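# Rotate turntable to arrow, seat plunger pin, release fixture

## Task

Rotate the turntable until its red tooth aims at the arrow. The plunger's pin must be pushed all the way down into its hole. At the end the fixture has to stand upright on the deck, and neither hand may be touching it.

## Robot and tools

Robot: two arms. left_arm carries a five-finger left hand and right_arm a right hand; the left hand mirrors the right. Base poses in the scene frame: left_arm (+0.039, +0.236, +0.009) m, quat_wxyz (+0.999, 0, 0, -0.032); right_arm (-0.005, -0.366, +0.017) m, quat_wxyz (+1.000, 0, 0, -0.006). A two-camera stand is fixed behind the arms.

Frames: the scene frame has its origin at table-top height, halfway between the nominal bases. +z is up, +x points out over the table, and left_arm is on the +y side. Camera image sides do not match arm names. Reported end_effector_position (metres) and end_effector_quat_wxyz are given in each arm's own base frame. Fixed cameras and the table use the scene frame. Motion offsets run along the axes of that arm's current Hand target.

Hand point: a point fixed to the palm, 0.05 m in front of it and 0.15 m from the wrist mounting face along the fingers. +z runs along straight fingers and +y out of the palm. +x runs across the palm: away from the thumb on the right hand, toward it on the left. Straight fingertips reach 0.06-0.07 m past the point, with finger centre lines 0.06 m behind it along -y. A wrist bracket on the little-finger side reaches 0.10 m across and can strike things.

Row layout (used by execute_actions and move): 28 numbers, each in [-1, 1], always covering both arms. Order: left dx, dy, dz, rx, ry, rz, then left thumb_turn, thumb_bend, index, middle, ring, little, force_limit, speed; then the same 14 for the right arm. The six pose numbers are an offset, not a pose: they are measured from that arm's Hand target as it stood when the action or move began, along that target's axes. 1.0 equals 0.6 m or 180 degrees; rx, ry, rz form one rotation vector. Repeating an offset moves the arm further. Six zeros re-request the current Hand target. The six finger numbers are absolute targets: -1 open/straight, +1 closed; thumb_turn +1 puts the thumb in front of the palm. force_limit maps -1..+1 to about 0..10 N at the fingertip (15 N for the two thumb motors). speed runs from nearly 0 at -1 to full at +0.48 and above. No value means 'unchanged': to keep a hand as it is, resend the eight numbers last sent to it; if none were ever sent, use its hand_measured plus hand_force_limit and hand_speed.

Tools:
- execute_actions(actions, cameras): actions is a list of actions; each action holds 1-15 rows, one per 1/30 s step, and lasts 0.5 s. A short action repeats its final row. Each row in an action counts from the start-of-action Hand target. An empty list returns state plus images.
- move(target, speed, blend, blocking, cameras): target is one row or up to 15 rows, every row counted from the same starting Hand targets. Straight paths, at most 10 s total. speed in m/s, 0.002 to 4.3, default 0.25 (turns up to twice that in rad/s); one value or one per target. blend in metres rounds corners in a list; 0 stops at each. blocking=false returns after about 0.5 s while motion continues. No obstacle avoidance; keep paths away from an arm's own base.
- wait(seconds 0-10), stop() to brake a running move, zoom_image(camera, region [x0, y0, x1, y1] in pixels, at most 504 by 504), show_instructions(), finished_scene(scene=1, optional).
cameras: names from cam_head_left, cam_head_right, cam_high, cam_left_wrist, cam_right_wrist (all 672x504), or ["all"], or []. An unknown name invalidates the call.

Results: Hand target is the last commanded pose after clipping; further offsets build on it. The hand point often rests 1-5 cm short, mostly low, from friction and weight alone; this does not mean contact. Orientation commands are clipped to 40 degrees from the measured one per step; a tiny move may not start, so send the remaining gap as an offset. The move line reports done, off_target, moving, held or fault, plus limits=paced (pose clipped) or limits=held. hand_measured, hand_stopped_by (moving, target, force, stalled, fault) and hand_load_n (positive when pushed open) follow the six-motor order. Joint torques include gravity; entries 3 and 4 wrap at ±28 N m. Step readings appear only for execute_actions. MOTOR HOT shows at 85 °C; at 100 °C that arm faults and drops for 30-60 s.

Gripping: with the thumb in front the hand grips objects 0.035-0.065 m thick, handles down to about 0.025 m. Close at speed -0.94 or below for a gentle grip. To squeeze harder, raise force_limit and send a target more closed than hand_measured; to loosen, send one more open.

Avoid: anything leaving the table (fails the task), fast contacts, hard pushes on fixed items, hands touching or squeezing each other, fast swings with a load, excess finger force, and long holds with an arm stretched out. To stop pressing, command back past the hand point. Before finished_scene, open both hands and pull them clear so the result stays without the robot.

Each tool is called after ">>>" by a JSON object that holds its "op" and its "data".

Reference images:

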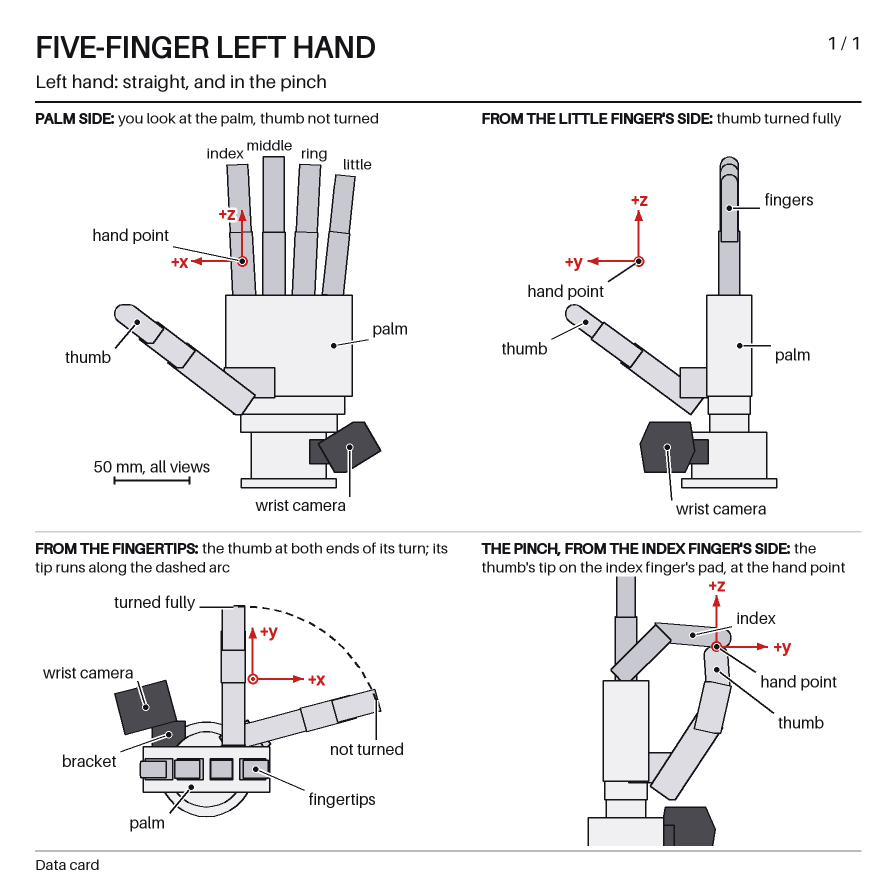

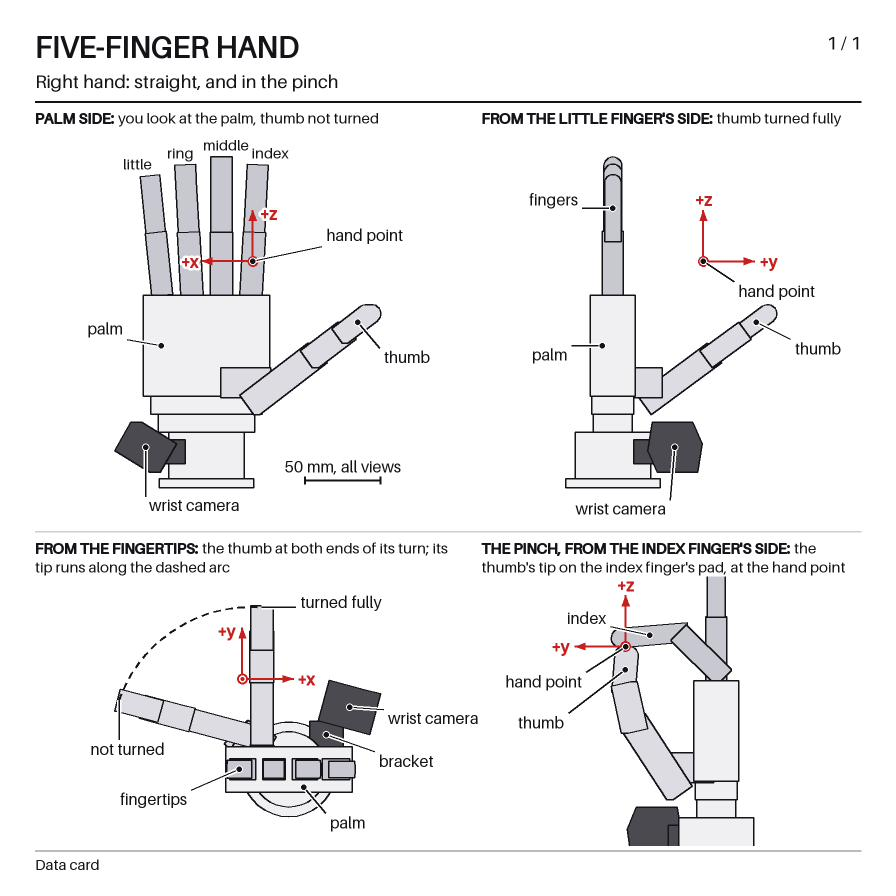

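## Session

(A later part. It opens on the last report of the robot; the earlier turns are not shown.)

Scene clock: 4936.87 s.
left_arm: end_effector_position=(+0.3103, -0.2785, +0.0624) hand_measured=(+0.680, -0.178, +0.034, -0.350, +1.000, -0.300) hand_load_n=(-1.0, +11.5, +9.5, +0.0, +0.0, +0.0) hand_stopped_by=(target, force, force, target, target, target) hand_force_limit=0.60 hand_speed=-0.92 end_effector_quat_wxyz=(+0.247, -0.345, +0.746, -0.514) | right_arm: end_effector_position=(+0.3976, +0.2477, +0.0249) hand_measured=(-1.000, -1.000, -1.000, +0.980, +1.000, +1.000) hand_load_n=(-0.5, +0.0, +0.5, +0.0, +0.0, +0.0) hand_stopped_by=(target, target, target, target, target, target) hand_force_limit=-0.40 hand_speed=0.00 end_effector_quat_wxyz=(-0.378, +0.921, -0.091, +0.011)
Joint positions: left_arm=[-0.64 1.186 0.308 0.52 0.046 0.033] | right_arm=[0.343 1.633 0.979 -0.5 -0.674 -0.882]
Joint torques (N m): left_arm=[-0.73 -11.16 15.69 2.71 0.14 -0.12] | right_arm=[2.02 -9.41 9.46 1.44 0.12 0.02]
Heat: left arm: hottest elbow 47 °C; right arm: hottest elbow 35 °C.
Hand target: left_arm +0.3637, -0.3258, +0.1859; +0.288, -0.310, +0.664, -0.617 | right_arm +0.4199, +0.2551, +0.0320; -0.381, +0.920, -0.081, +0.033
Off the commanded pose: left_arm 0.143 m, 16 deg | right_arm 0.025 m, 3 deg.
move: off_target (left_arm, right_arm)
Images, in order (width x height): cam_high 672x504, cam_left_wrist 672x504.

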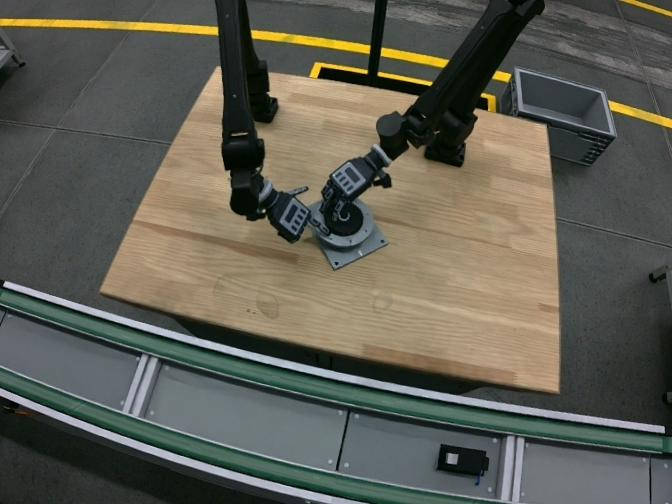

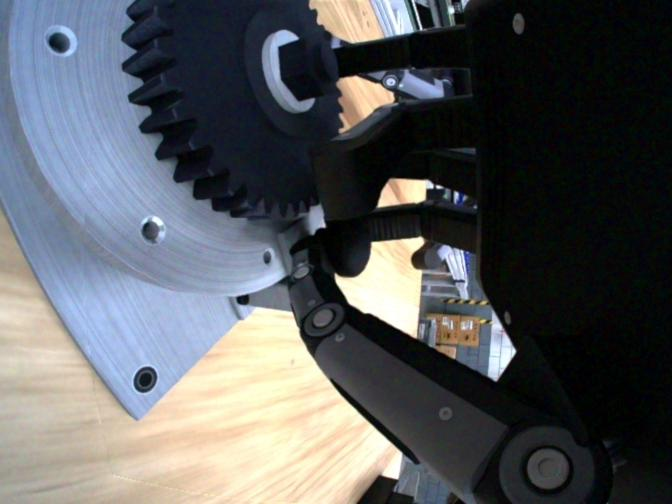

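>>> {"op": "move", "data": {"target": [[0,0.1913,-0.0815,-0.03,0,0,0.68,0.55,0.55,-0.35,1,-0.3,0.6,-0.92,0,0,0,0,0,0,-1,-1,-1,0.98,1,1,-0.4,0],[0,0.1913,-0.0815,-0.03,0,0,0.68,-0.4,-0.3,-0.35,1,-0.3,0.6,-0.5,0,0,0,0,0,0,-1,-1,-1,0.98,1,1,-0.4,0]], "speed": 0.08, "cameras": ["cam_left_wrist","cam_high"]}}

>>> {"op": "zoom_image", "data": {"camera": "cam_high", "region": [270, 140, 390, 270]}}

>>> {"op": "zoom_image", "data": {"camera": "cam_left_wrist", "region": [220, 150, 420, 300]}}

Scene clock: 4959.83 s.
left_arm: end_effector_position=(+0.3077, -0.2806, +0.0585) hand_measured=(+0.680, -0.400, -0.300, -0.350, +1.000, -0.300) hand_load_n=(-0.5, +0.0, +0.0, +0.0, +0.0, +0.0) hand_stopped_by=(target, target, target, target, target, target) hand_force_limit=0.60 hand_speed=-0.50 end_effector_quat_wxyz=(+0.270, -0.323, +0.710, -0.564) | right_arm: end_effector_position=(+0.3974, +0.2479, +0.0250) hand_measured=(-1.000, -1.000, -1.000, +0.980, +1.000, +1.000) hand_load_n=(+0.0, +0.0, +0.0, +0.0, +0.0, +0.0) hand_stopped_by=(target, target, target, target, target, target) hand_force_limit=-0.40 hand_speed=0.00 end_effector_quat_wxyz=(-0.378, +0.921, -0.091, +0.010)
Joint positions: left_arm=[-0.644 1.307 0.224 0.864 0.052 0.03] | right_arm=[0.343 1.633 0.979 -0.5 -0.675 -0.882]
Joint torques (N m): left_arm=[-0.09 -2.9 6.49 2.07 0.08 -0.06] | right_arm=[1.96 -9.41 9.46 1.43 0.12 0.01]
Heat: left arm: hottest elbow 48 °C; right arm: hottest elbow 37 °C.
Hand target: left_arm +0.3199, -0.2891, +0.0750; +0.273, -0.323, +0.692, -0.585 | right_arm +0.4199, +0.2551, +0.0320; -0.381, +0.920, -0.081, +0.033
Off the commanded pose: left_arm 0.022 m, 3 deg | right_arm 0.025 m, 3 deg.
move: off_target (left_arm, right_arm); target 2's new numbers were sent with left_arm's hand 0.024 m and 4 deg from that target
Images, in order (width x height): cam_high 672x504, cam_left_wrist 672x504.

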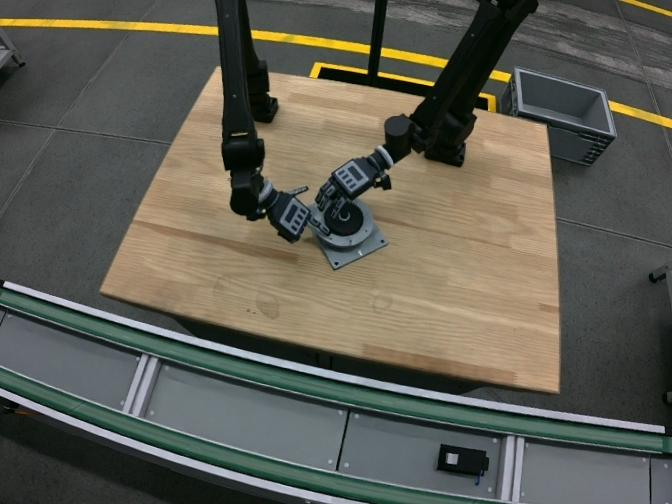

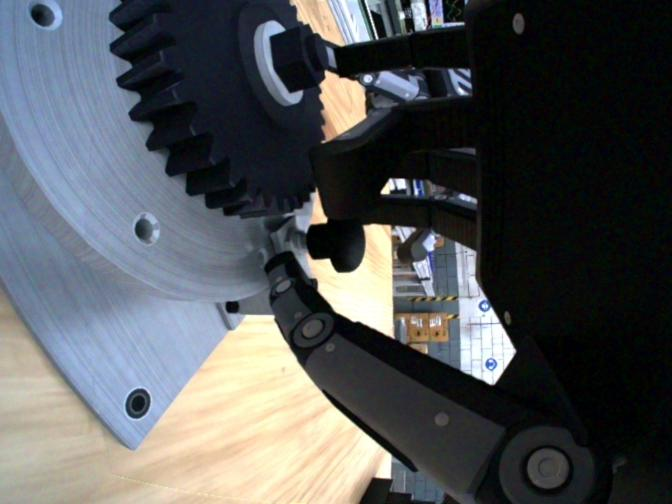

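Scaled by 3.877 from the camera's 672x504 image, which has a finer 960x720 frame.

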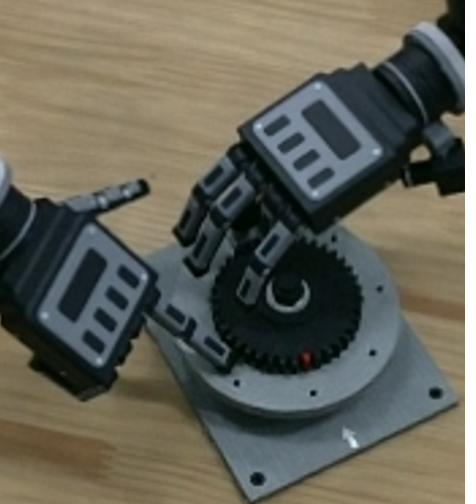

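Scaled by 2.520 from the camera's 672x504 image, which has a finer 960x720 frame.

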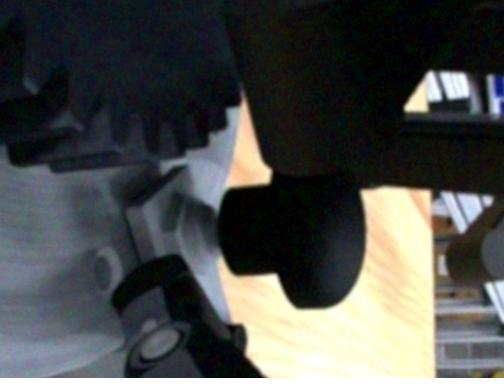

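>>> {"op": "move", "data": {"target": [0,-0.148,-0.03,0,0,0,0.68,-0.6,-0.6,-0.7,1,-0.8,0.6,-0.3,0,0,0,0,0,0,-1,-1,-1,0.98,1,1,-0.4,0], "speed": 0.08, "cameras": ["cam_left_wrist","cam_high","cam_head_left"]}}

>>> {"op": "zoom_image", "data": {"camera": "cam_high", "region": [270, 140, 390, 270]}}

>>> {"op": "zoom_image", "data": {"camera": "cam_left_wrist", "region": [180, 150, 380, 300]}}

Scene clock: 4981.43 s.
left_arm: end_effector_position=(+0.3007, -0.2762, +0.1292) hand_measured=(+0.680, -0.600, -0.600, -0.700, +1.000, -0.800) hand_load_n=(+0.0, +0.0, +0.0, -0.5, +0.0, +0.0) hand_stopped_by=(target, target, target, target, target, target) hand_force_limit=0.60 hand_speed=-0.30 end_effector_quat_wxyz=(+0.265, -0.329, +0.711, -0.562) | right_arm: end_effector_position=(+0.3974, +0.2479, +0.0250) hand_measured=(-1.000, -1.000, -1.000, +0.980, +1.000, +1.000) hand_load_n=(+0.0, +0.0, +0.0, +0.0, +0.0, +0.0) hand_stopped_by=(target, target, target, target, target, target) hand_force_limit=-0.40 hand_speed=0.00 end_effector_quat_wxyz=(-0.378, +0.921, -0.091, +0.010)
Joint positions: left_arm=[-0.644 0.941 0.304 0.407 0.052 0.019] | right_arm=[0.343 1.633 0.979 -0.5 -0.675 -0.882]
Joint torques (N m): left_arm=[-0.03 -2.32 11.89 0.47 0.12 -0.06] | right_arm=[2.02 -9.35 9.46 1.43 0.12 0.01]
Heat: left arm: hottest elbow 46 °C; right arm: hottest elbow 37 °C.
Hand target: left_arm +0.3176, -0.2872, +0.1656; +0.273, -0.323, +0.692, -0.585 | right_arm +0.4199, +0.2551, +0.0320; -0.381, +0.920, -0.081, +0.033
Off the commanded pose: left_arm 0.042 m, 4 deg | right_arm 0.025 m, 3 deg.
move: off_target (left_arm, right_arm)
Images, in order (width x height): cam_head_left 672x504, cam_high 672x504, cam_left_wrist 672x504.

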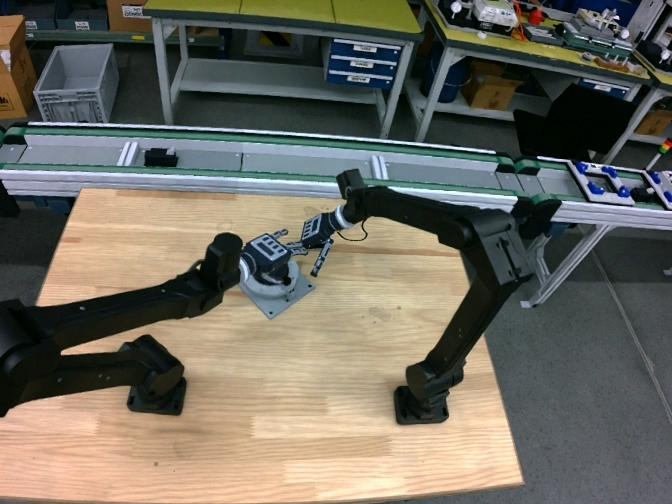

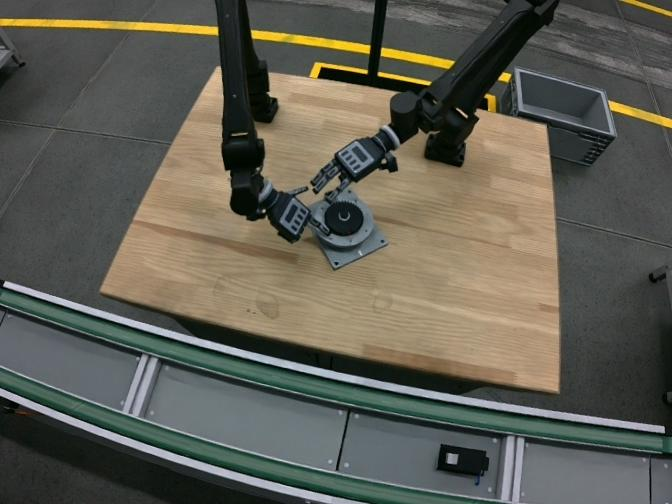

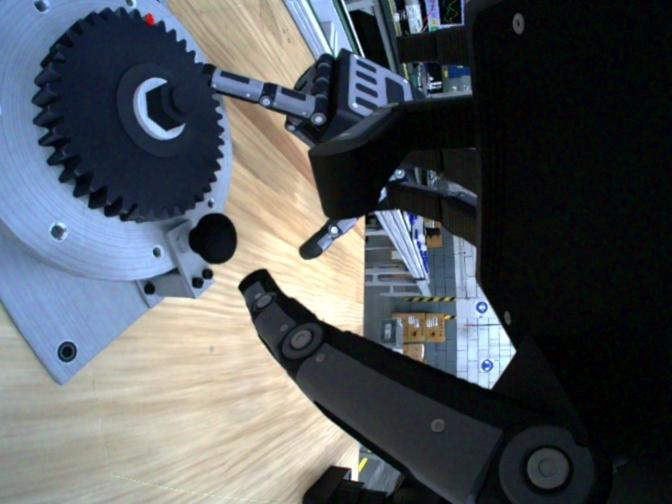

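Scaled by 3.877 from the camera's 672x504 image, which has a finer 960x720 frame.

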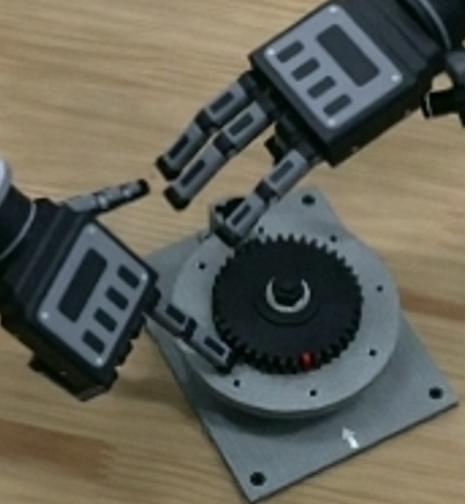

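Scaled by 2.520 from the camera's 672x504 image, which has a finer 960x720 frame.

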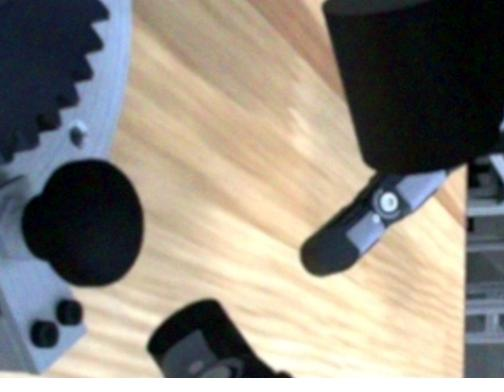

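>>> {"op": "move", "data": {"target": [0,0,0,0,0,0,0.68,-0.6,-0.6,-0.7,1,-0.8,0.6,-0.3,-0.0117,-0.0129,0.0129,0,0,0,-1,-1,-1,0.98,1,1,-0.4,0], "speed": 0.05, "cameras": ["cam_high"]}}

>>> {"op": "zoom_image", "data": {"camera": "cam_high", "region": [270, 140, 390, 270]}}

Scene clock: 4992.97 s.
left_arm: end_effector_position=(+0.3007, -0.2762, +0.1292) hand_measured=(+0.680, -0.600, -0.600, -0.700, +1.000, -0.800) hand_load_n=(+0.0, +0.0, +0.0, +0.0, +0.0, +0.0) hand_stopped_by=(target, target, target, target, target, target) hand_force_limit=0.60 hand_speed=-0.30 end_effector_quat_wxyz=(+0.265, -0.329, +0.711, -0.562) | right_arm: end_effector_position=(+0.3974, +0.2504, +0.0251) hand_measured=(-1.000, -1.000, -1.000, +0.980, +1.000, +1.000) hand_load_n=(+0.0, +0.0, +0.0, +0.0, +0.0, +0.0) hand_stopped_by=(target, target, target, target, target, target) hand_force_limit=-0.40 hand_speed=0.00 end_effector_quat_wxyz=(-0.376, +0.921, -0.098, +0.011)
Joint positions: left_arm=[-0.644 0.941 0.304 0.407 0.052 0.019] | right_arm=[0.349 1.633 0.979 -0.492 -0.666 -0.861]
Joint torques (N m): left_arm=[-0.03 -2.37 11.89 0.47 0.13 -0.05] | right_arm=[2.73 -9.58 8.98 1.99 0.12 0.12]
Heat: left arm: hottest elbow 46 °C; right arm: hottest elbow 37 °C.
Hand target: left_arm +0.3176, -0.2872, +0.1656; +0.273, -0.323, +0.692, -0.585 | right_arm +0.4149, +0.2671, +0.0320; -0.381, +0.920, -0.081, +0.033
Off the commanded pose: left_arm 0.042 m, 4 deg | right_arm 0.025 m, 3 deg.
move: off_target (left_arm, right_arm)
Images, in order (width x height): cam_high 672x504.

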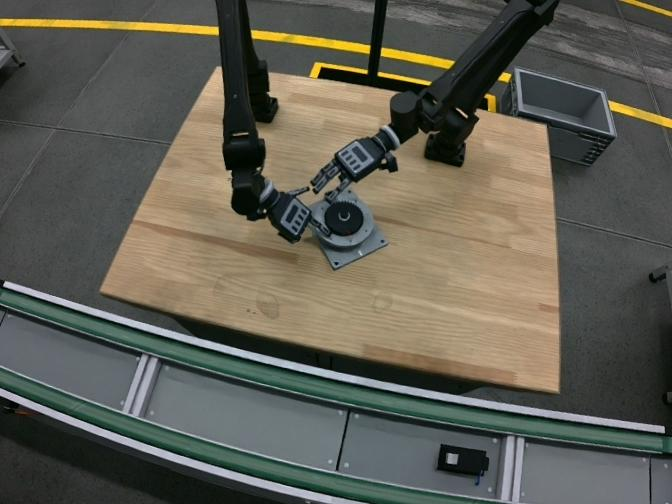

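Scaled by 3.877 from the camera's 672x504 image, which has a finer 960x720 frame.

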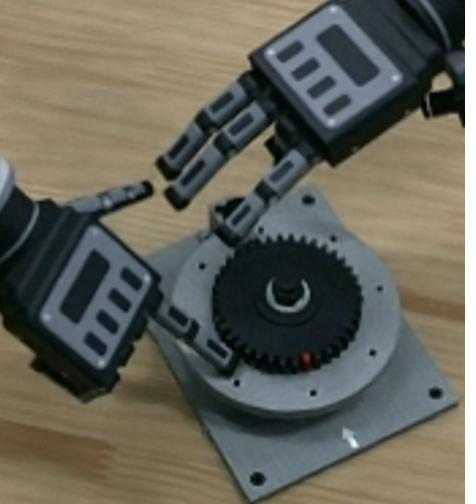

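>>> {"op": "move", "data": {"target": [0,0,0,0,0,0,0.68,-0.6,-0.6,-0.7,1,-0.8,0.6,-0.3,-0.0043,-0.0174,0.0174,0,0,0,-1,-1,-1,0.98,1,1,-0.4,0], "speed": 0.05, "cameras": ["cam_high"]}}

>>> {"op": "zoom_image", "data": {"camera": "cam_high", "region": [270, 140, 390, 270]}}

Scene clock: 5000.10 s.
left_arm: end_effector_position=(+0.3007, -0.2762, +0.1292) hand_measured=(+0.680, -0.600, -0.600, -0.700, +1.000, -0.800) hand_load_n=(+0.0, +0.0, +0.0, +0.0, +0.0, +0.0) hand_stopped_by=(target, target, target, target, target, target) hand_force_limit=0.60 hand_speed=-0.30 end_effector_quat_wxyz=(+0.265, -0.329, +0.711, -0.562) | right_arm: end_effector_position=(+0.3994, +0.2597, +0.0251) hand_measured=(-1.000, -1.000, -1.000, +0.980, +1.000, +1.000) hand_load_n=(+0.0, +0.0, +0.0, +0.0, +0.0, +0.0) hand_stopped_by=(target, target, target, target, target, target) hand_force_limit=-0.40 hand_speed=0.00 end_effector_quat_wxyz=(-0.372, +0.923, -0.100, +0.020)
Joint positions: left_arm=[-0.644 0.941 0.304 0.407 0.052 0.019] | right_arm=[0.373 1.633 0.98 -0.464 -0.637 -0.829]
Joint torques (N m): left_arm=[-0.03 -2.37 11.89 0.49 0.13 -0.06] | right_arm=[3.08 -8.88 9.78 1.72 0 0.1]
Heat: left arm: hottest elbow 45 °C; right arm: hottest elbow 37 °C.
Hand target: left_arm +0.3176, -0.2872, +0.1656; +0.273, -0.323, +0.692, -0.585 | right_arm +0.4150, +0.2821, +0.0320; -0.381, +0.920, -0.081, +0.033
Off the commanded pose: left_arm 0.042 m, 4 deg | right_arm 0.028 m, 3 deg.
move: off_target (left_arm, right_arm)
Images, in order (width x height): cam_high 672x504.

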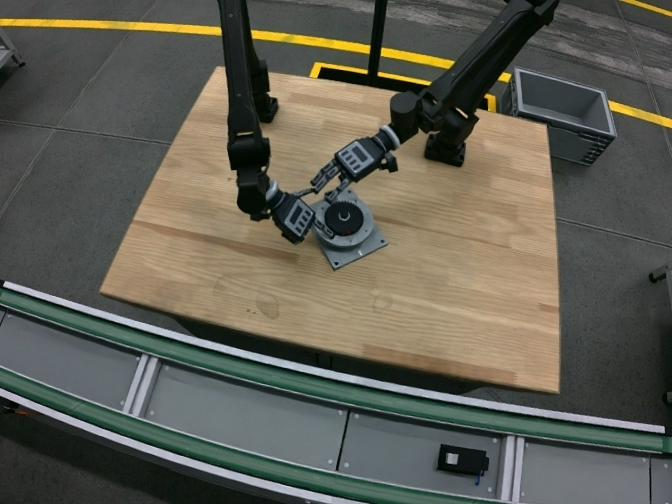

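Scaled by 3.877 from the camera's 672x504 image, which has a finer 960x720 frame.

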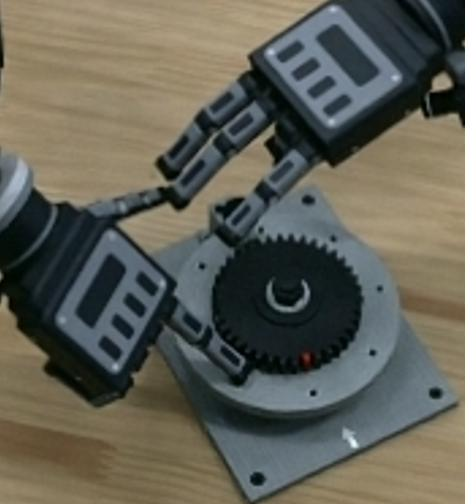

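>>> {"op": "move", "data": {"target": [0,-0.075,-0.1,0,0,0,0.68,-0.6,-0.6,-0.7,1,-0.8,0.6,-0.3,-0.052,0.0533,-0.0723,0,0,0,-1,-1,-1,0.98,1,1,-0.4,0], "speed": 0.08, "cameras": ["cam_high"]}}

>>> {"op": "zoom_image", "data": {"camera": "cam_high", "region": [270, 140, 390, 270]}}

Scene clock: 5036.13 s.
left_arm: end_effector_position=(+0.2646, -0.2483, +0.1737) hand_measured=(+0.680, -0.600, -0.600, -0.700, +1.000, -0.800) hand_load_n=(+0.0, +0.0, +0.0, +0.0, +0.0, +0.0) hand_stopped_by=(target, target, target, target, target, target) hand_force_limit=0.60 hand_speed=-0.30 end_effector_quat_wxyz=(+0.260, -0.330, +0.715, -0.559) | right_arm: end_effector_position=(+0.3790, +0.2333, +0.0346) hand_measured=(-1.000, -1.000, -1.000, +0.980, +1.000, +1.000) hand_load_n=(+0.0, +0.0, +0.0, +0.0, +0.0, +0.0) hand_stopped_by=(target, target, target, target, target, target) hand_force_limit=-0.40 hand_speed=0.00 end_effector_quat_wxyz=(-0.376, +0.922, -0.091, +0.033)
Joint positions: left_arm=[-0.635 0.608 0.327 0.038 0.066 0.019] | right_arm=[0.335 1.539 0.896 -0.475 -0.651 -0.884]
Joint torques (N m): left_arm=[0.62 0.21 13.85 0.53 0.15 -0.03] | right_arm=[1.14 -10.58 5.75 0.31 -0.72 -0.1]
Heat: left arm: hottest elbow 46 °C; right arm: hottest elbow 34 °C.
Hand target: left_arm +0.2780, -0.2541, +0.2200; +0.273, -0.323, +0.692, -0.585 | right_arm +0.3750, +0.2350, +0.0401; -0.381, +0.920, -0.081, +0.033
Off the commanded pose: left_arm 0.049 m, 4 deg | right_arm 0.007 m, 1 deg.
move: off_target (left_arm)
Images, in order (width x height): cam_high 672x504.

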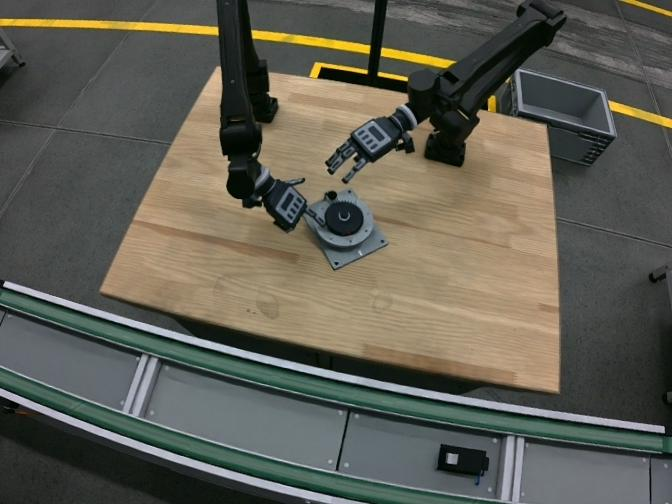

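Scaled by 3.877 from the camera's 672x504 image, which has a finer 960x720 frame.

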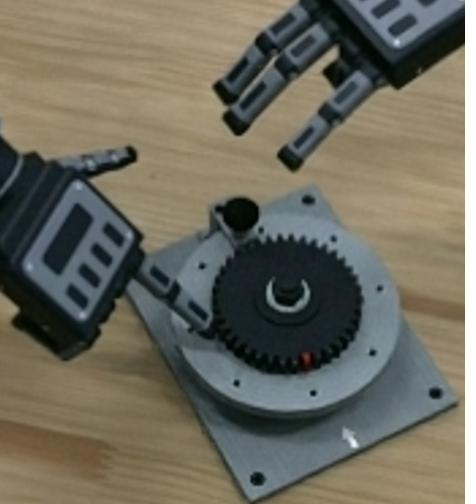

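>>> {"op": "move", "data": {"target": [0,0,0,0,0,0,0.68,-0.6,-0.6,-0.7,1,-0.8,0.6,-0.3,0.0622,-0.0487,0.0627,0,0,0,-1,-1,-1,0.98,1,1,-0.4,0], "speed": 0.06, "cameras": ["cam_high"]}}

>>> {"op": "zoom_image", "data": {"camera": "cam_high", "region": [270, 140, 390, 270]}}

Scene clock: 5049.17 s.
left_arm: end_effector_position=(+0.2646, -0.2483, +0.1737) hand_measured=(+0.680, -0.600, -0.600, -0.700, +1.000, -0.800) hand_load_n=(+0.0, +0.0, +0.0, +0.0, +0.0, +0.0) hand_stopped_by=(target, target, target, target, target, target) hand_force_limit=0.60 hand_speed=-0.30 end_effector_quat_wxyz=(+0.260, -0.330, +0.715, -0.559) | right_arm: end_effector_position=(+0.3908, +0.2439, +0.0253) hand_measured=(-1.000, -1.000, -1.000, +0.980, +1.000, +1.000) hand_load_n=(+0.0, +0.0, -3.0, +0.0, +0.0, +0.0) hand_stopped_by=(target, target, target, target, target, target) hand_force_limit=-0.40 hand_speed=0.00 end_effector_quat_wxyz=(-0.376, +0.922, -0.091, +0.016)
Joint positions: left_arm=[-0.635 0.608 0.327 0.038 0.066 0.019] | right_arm=[0.343 1.608 0.949 -0.486 -0.666 -0.882]
Joint torques (N m): left_arm=[0.62 0.26 13.87 0.53 0.15 -0.03] | right_arm=[3.96 -6.95 12.7 1.72 0.24 0.3]
Heat: left arm: hottest elbow 49 °C; right arm: hottest elbow 34 °C.
Hand target: left_arm +0.2780, -0.2541, +0.2200; +0.273, -0.323, +0.692, -0.585 | right_arm +0.4199, +0.2751, +0.0341; -0.381, +0.920, -0.081, +0.033
Off the commanded pose: left_arm 0.049 m, 4 deg | right_arm 0.044 m, 2 deg.
move: off_target (left_arm, right_arm)
Images, in order (width x height): cam_high 672x504.

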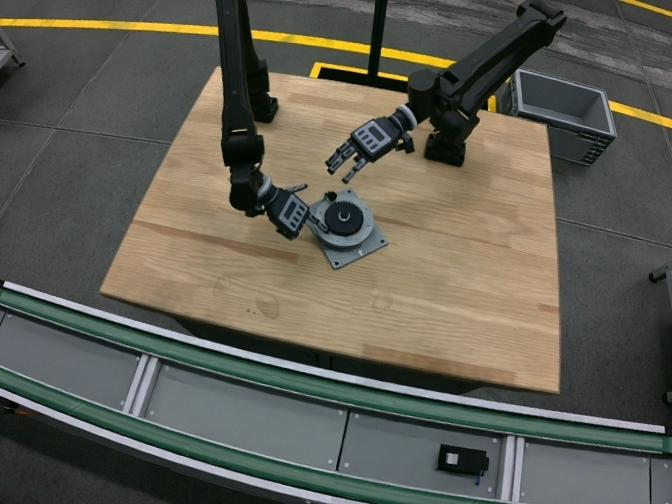

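Scaled by 3.877 from the camera's 672x504 image, which has a finer 960x720 frame.

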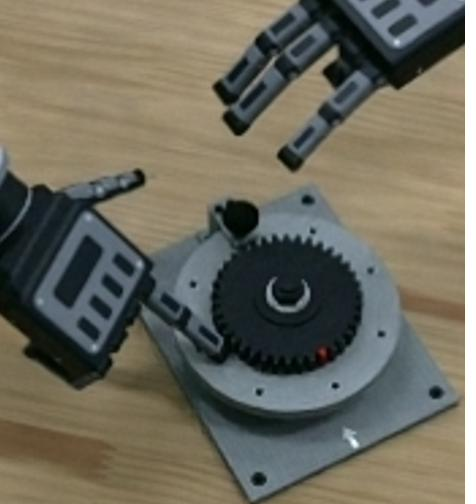

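>>> {"op": "move", "data": {"target": [0,0,0,0,0,0,0.68,-0.6,-0.6,-0.7,1,-0.8,0.6,-0.3,-0.0622,0.0487,-0.1,0,0,0,-1,-1,-1,0.98,1,1,-0.4,0], "speed": 0.06, "cameras": ["all"]}}

>>> {"op": "zoom_image", "data": {"camera": "cam_high", "region": [300, 170, 390, 270]}}

>>> {"op": "zoom_image", "data": {"camera": "cam_head_left", "region": [230, 230, 330, 330]}}

>>> {"op": "zoom_image", "data": {"camera": "cam_head_right", "region": [240, 230, 340, 330]}}

Scene clock: 5067.43 s.
left_arm: end_effector_position=(+0.2646, -0.2483, +0.1737) hand_measured=(+0.680, -0.600, -0.600, -0.700, +1.000, -0.800) hand_load_n=(+0.0, -0.5, +0.0, +0.0, +0.0, +0.0) hand_stopped_by=(target, target, target, target, target, target) hand_force_limit=0.60 hand_speed=-0.30 end_effector_quat_wxyz=(+0.260, -0.330, +0.715, -0.559) | right_arm: end_effector_position=(+0.3710, +0.2207, +0.0476) hand_measured=(-1.000, -1.000, -1.000, +0.980, +1.000, +1.000) hand_load_n=(+0.0, +0.0, +0.0, +0.0, +0.0, +0.0) hand_stopped_by=(target, target, target, target, target, target) hand_force_limit=-0.40 hand_speed=0.00 end_effector_quat_wxyz=(-0.374, +0.923, -0.085, +0.027)
Joint positions: left_arm=[-0.635 0.608 0.327 0.038 0.066 0.019] | right_arm=[0.312 1.499 0.896 -0.55 -0.666 -0.93]
Joint torques (N m): left_arm=[0.56 0.26 13.85 0.53 0.14 -0.03] | right_arm=[0.38 -10.34 6.28 0.38 -0.7 -0.09]
Heat: left arm: hottest elbow 51 °C; right arm: hottest elbow 37 °C.
Hand target: left_arm +0.2780, -0.2541, +0.2200; +0.273, -0.323, +0.692, -0.585 | right_arm +0.3723, +0.2194, +0.0560; -0.381, +0.920, -0.081, +0.033
Off the commanded pose: left_arm 0.049 m, 4 deg | right_arm 0.009 m, 1 deg.
move: off_target (left_arm)

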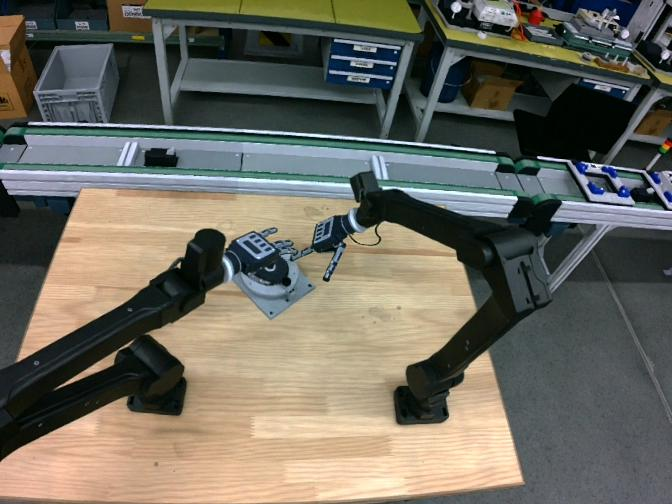

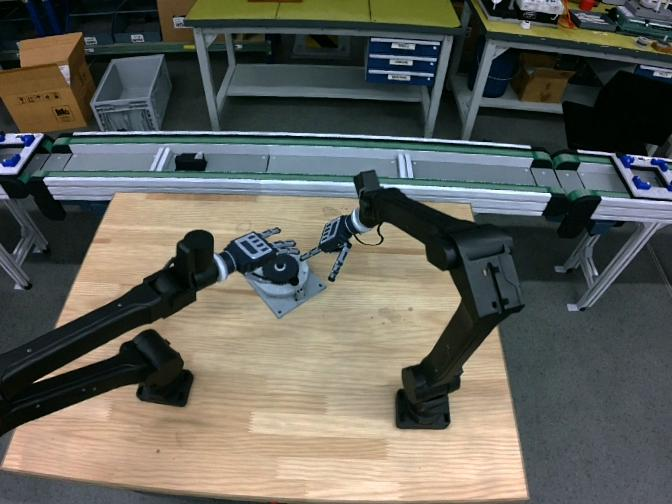

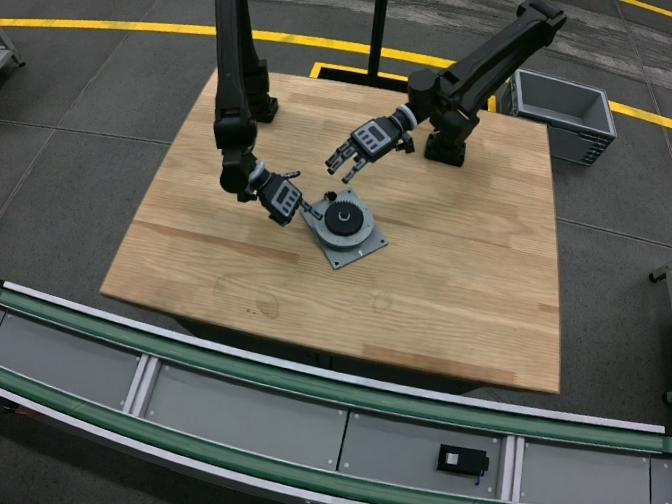

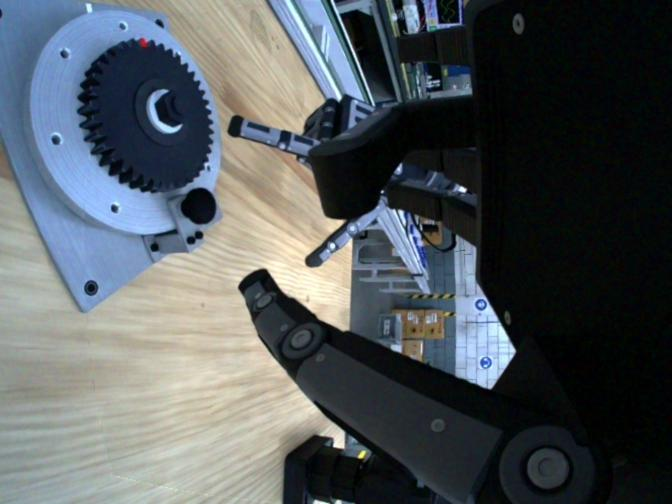

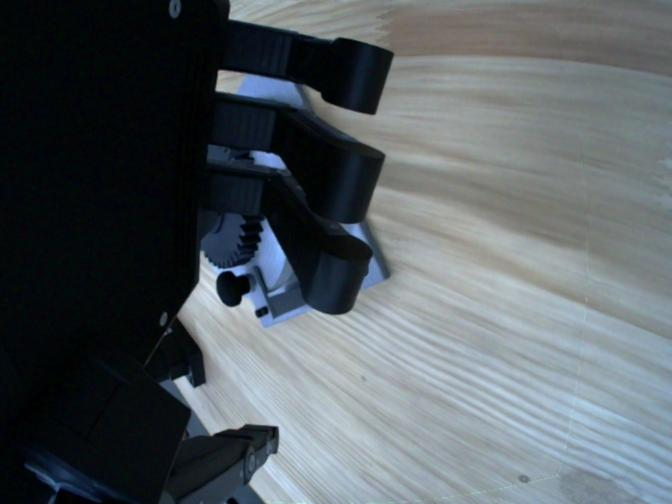

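Scaled by 5.040 from the camera's 672x504 image, which has a finer 960x720 frame.

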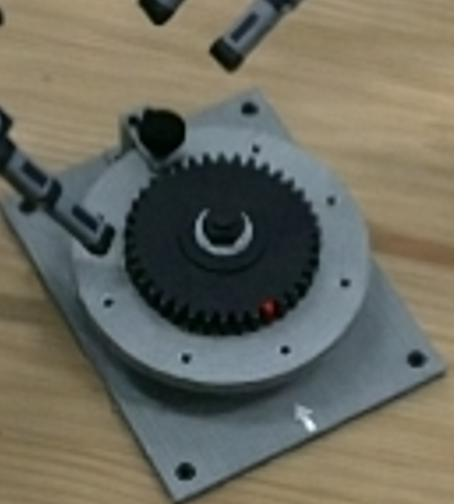

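Scaled by 5.040 from the camera's 672x504 image, which has a finer 960x720 frame.

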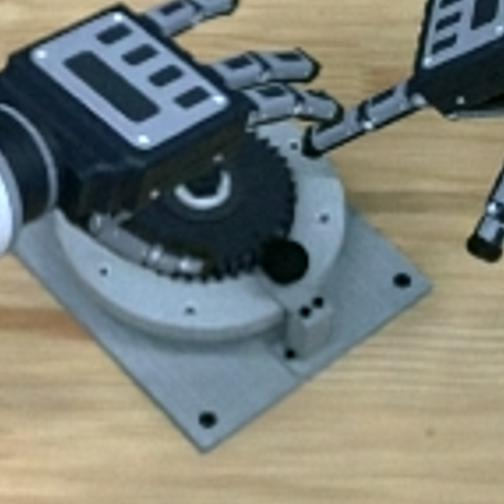

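Scaled by 5.040 from the camera's 672x504 image, which has a finer 960x720 frame.

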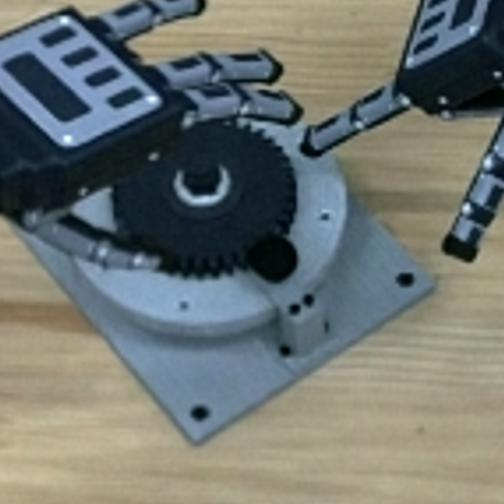

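>>> {"op": "zoom_image", "data": {"camera": "cam_right_wrist", "region": [200, 240, 300, 330]}}

>>> {"op": "zoom_image", "data": {"camera": "cam_left_wrist", "region": [130, 160, 240, 260]}}

>>> {"op": "zoom_image", "data": {"camera": "cam_left_wrist", "region": [20, 0, 240, 220]}}

Scaled by 5.040 from the camera's 672x504 image, which has a finer 960x720 frame.

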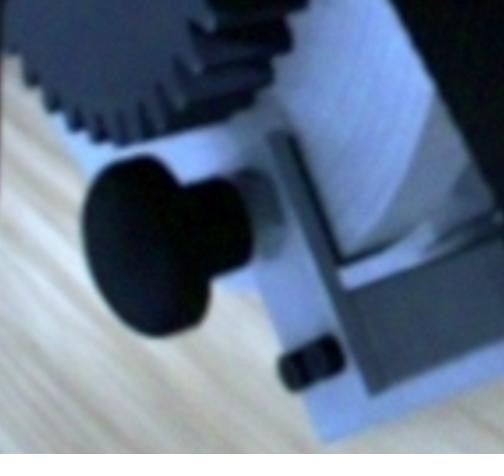

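Scaled by 4.582 from the camera's 672x504 image, which has a finer 960x720 frame.

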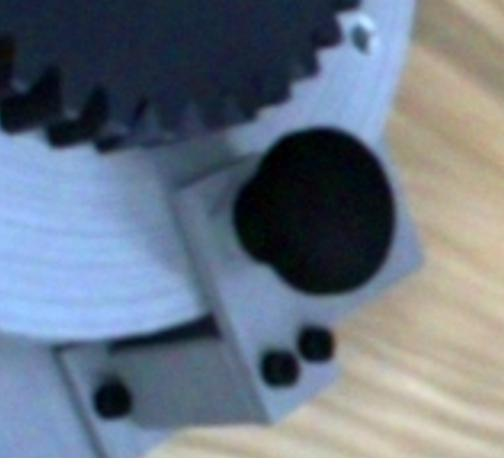

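Scaled by 2.291 from the camera's 672x504 image, which has a finer 960x720 frame.

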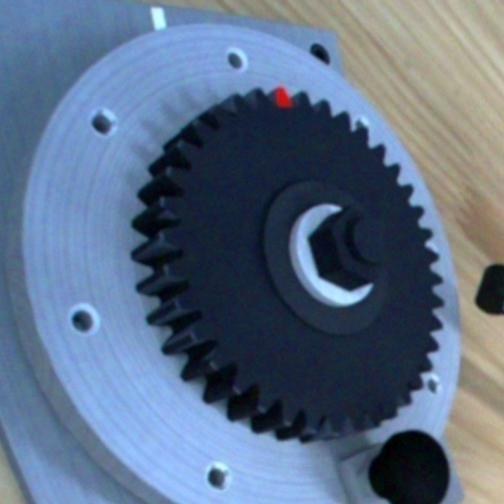

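>>> {"op": "move", "data": {"target": [0,-0.03,-0.08,0,0,0,0.68,-0.6,-0.6,-0.7,1,-0.8,0.6,-0.3,0,0,-0.15,0,0,0,-1,-1,-1,0.98,1,1,-0.4,0], "speed": 0.12, "cameras": ["cam_high","cam_left_wrist","cam_head_left","cam_right_wrist"]}}

>>> {"op": "zoom_image", "data": {"camera": "cam_high", "region": [300, 170, 390, 270]}}

>>> {"op": "zoom_image", "data": {"camera": "cam_left_wrist", "region": [0, 0, 260, 300]}}

>>> {"op": "zoom_image", "data": {"camera": "cam_head_left", "region": [230, 230, 330, 330]}}

Scene clock: 5133.73 s.
left_arm: end_effector_position=(+0.2366, -0.2223, +0.2008) hand_measured=(+0.680, -0.600, -0.600, -0.700, +1.000, -0.800) hand_load_n=(+0.0, +0.0, -0.5, +0.0, +0.0, +0.0) hand_stopped_by=(target, target, target, target, target, target) hand_force_limit=0.60 hand_speed=-0.30 end_effector_quat_wxyz=(+0.261, -0.332, +0.711, -0.563) | right_arm: end_effector_position=(+0.3369, +0.1523, +0.0921) hand_measured=(-1.000, -1.000, -1.000, +0.980, +1.000, +1.000) hand_load_n=(+0.0, +0.0, +0.0, +0.0, +0.0, +0.0) hand_stopped_by=(target, target, target, target, target, target) hand_force_limit=-0.40 hand_speed=0.00 end_effector_quat_wxyz=(-0.367, +0.925, -0.096, +0.002)
Joint positions: left_arm=[-0.609 0.382 0.347 -0.198 0.088 0.019] | right_arm=[0.159 1.358 0.896 -0.866 -0.72 -1.114]
Joint torques (N m): left_arm=[0.62 1.9 14.48 0.5 0.15 0] | right_arm=[0.62 -8.29 11.44 0.16 -0.78 -0.1]
Heat: left arm: hottest elbow 56 °C; right arm: hottest elbow 33 °C.
Hand target: left_arm +0.2440, -0.2256, +0.2457; +0.273, -0.323, +0.692, -0.585 | right_arm +0.3613, +0.1568, +0.1196; -0.381, +0.920, -0.081, +0.033
Off the commanded pose: left_arm 0.046 m, 4 deg | right_arm 0.037 m, 4 deg.
move: off_target (left_arm, right_arm)
Images, in order (width x height): cam_head_left 672x504, cam_high 672x504, cam_left_wrist 672x504, cam_right_wrist 672x504.

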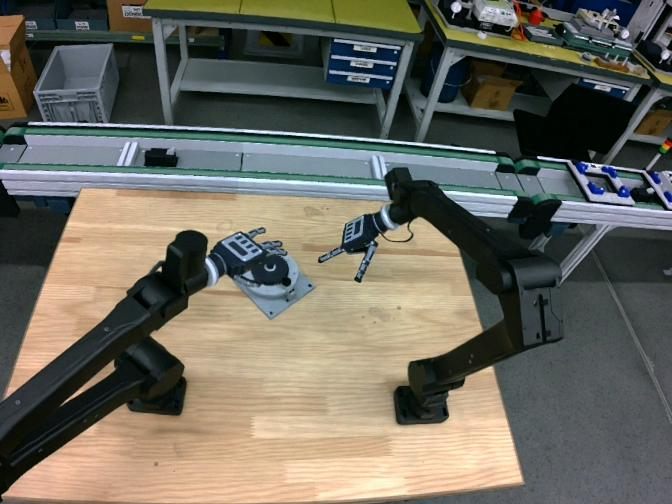

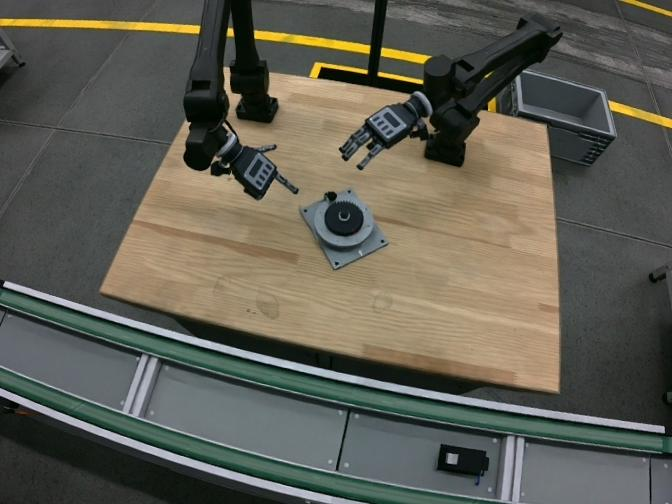

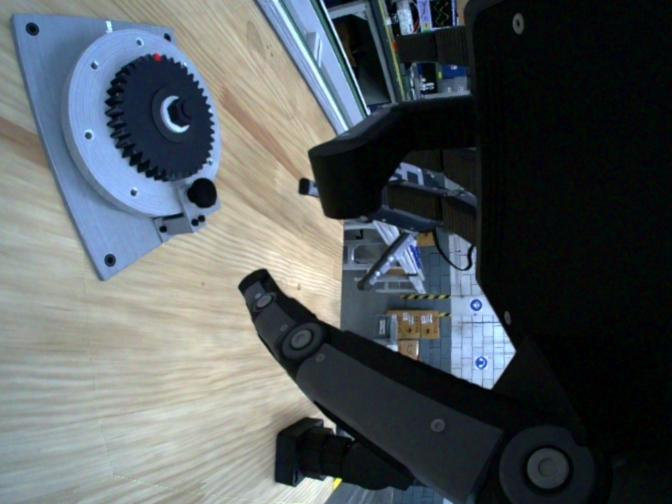

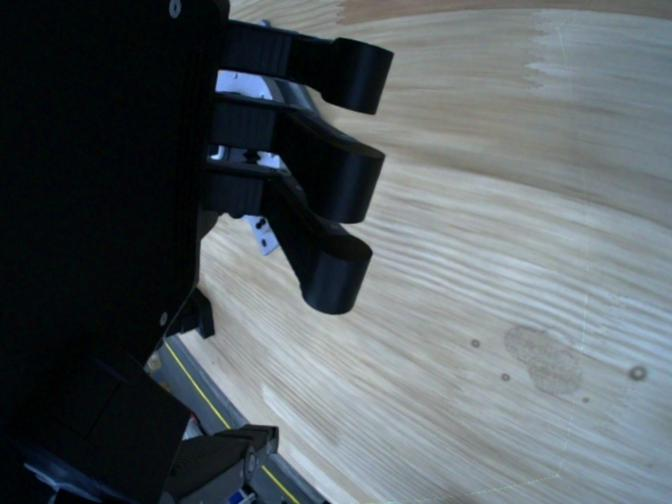

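Scaled by 5.040 from the camera's 672x504 image, which has a finer 960x720 frame.

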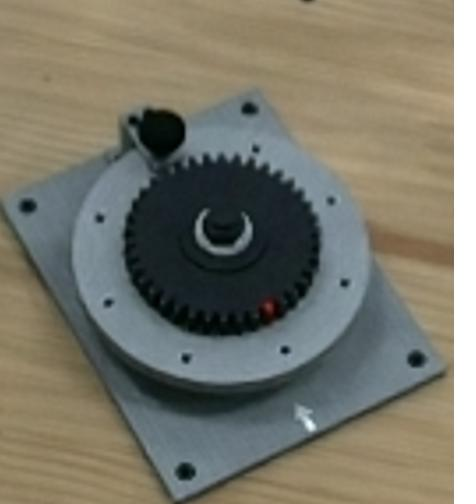

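Scaled by 1.680 from the camera's 672x504 image, which has a finer 960x720 frame.

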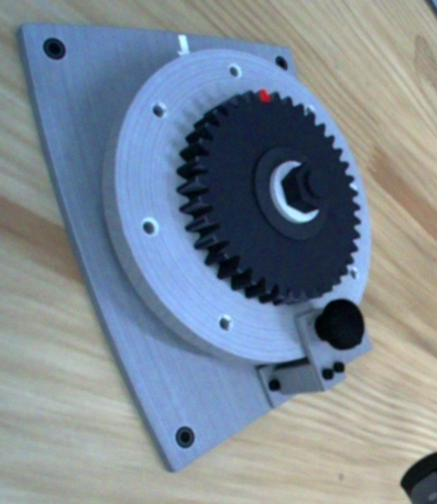

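Scaled by 5.040 from the camera's 672x504 image, which has a finer 960x720 frame.

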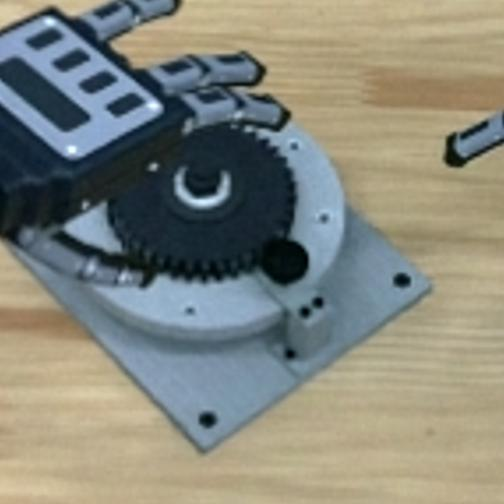

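>>> {"op": "finished_scene", "data": {}}

The scene is finished: the task was done.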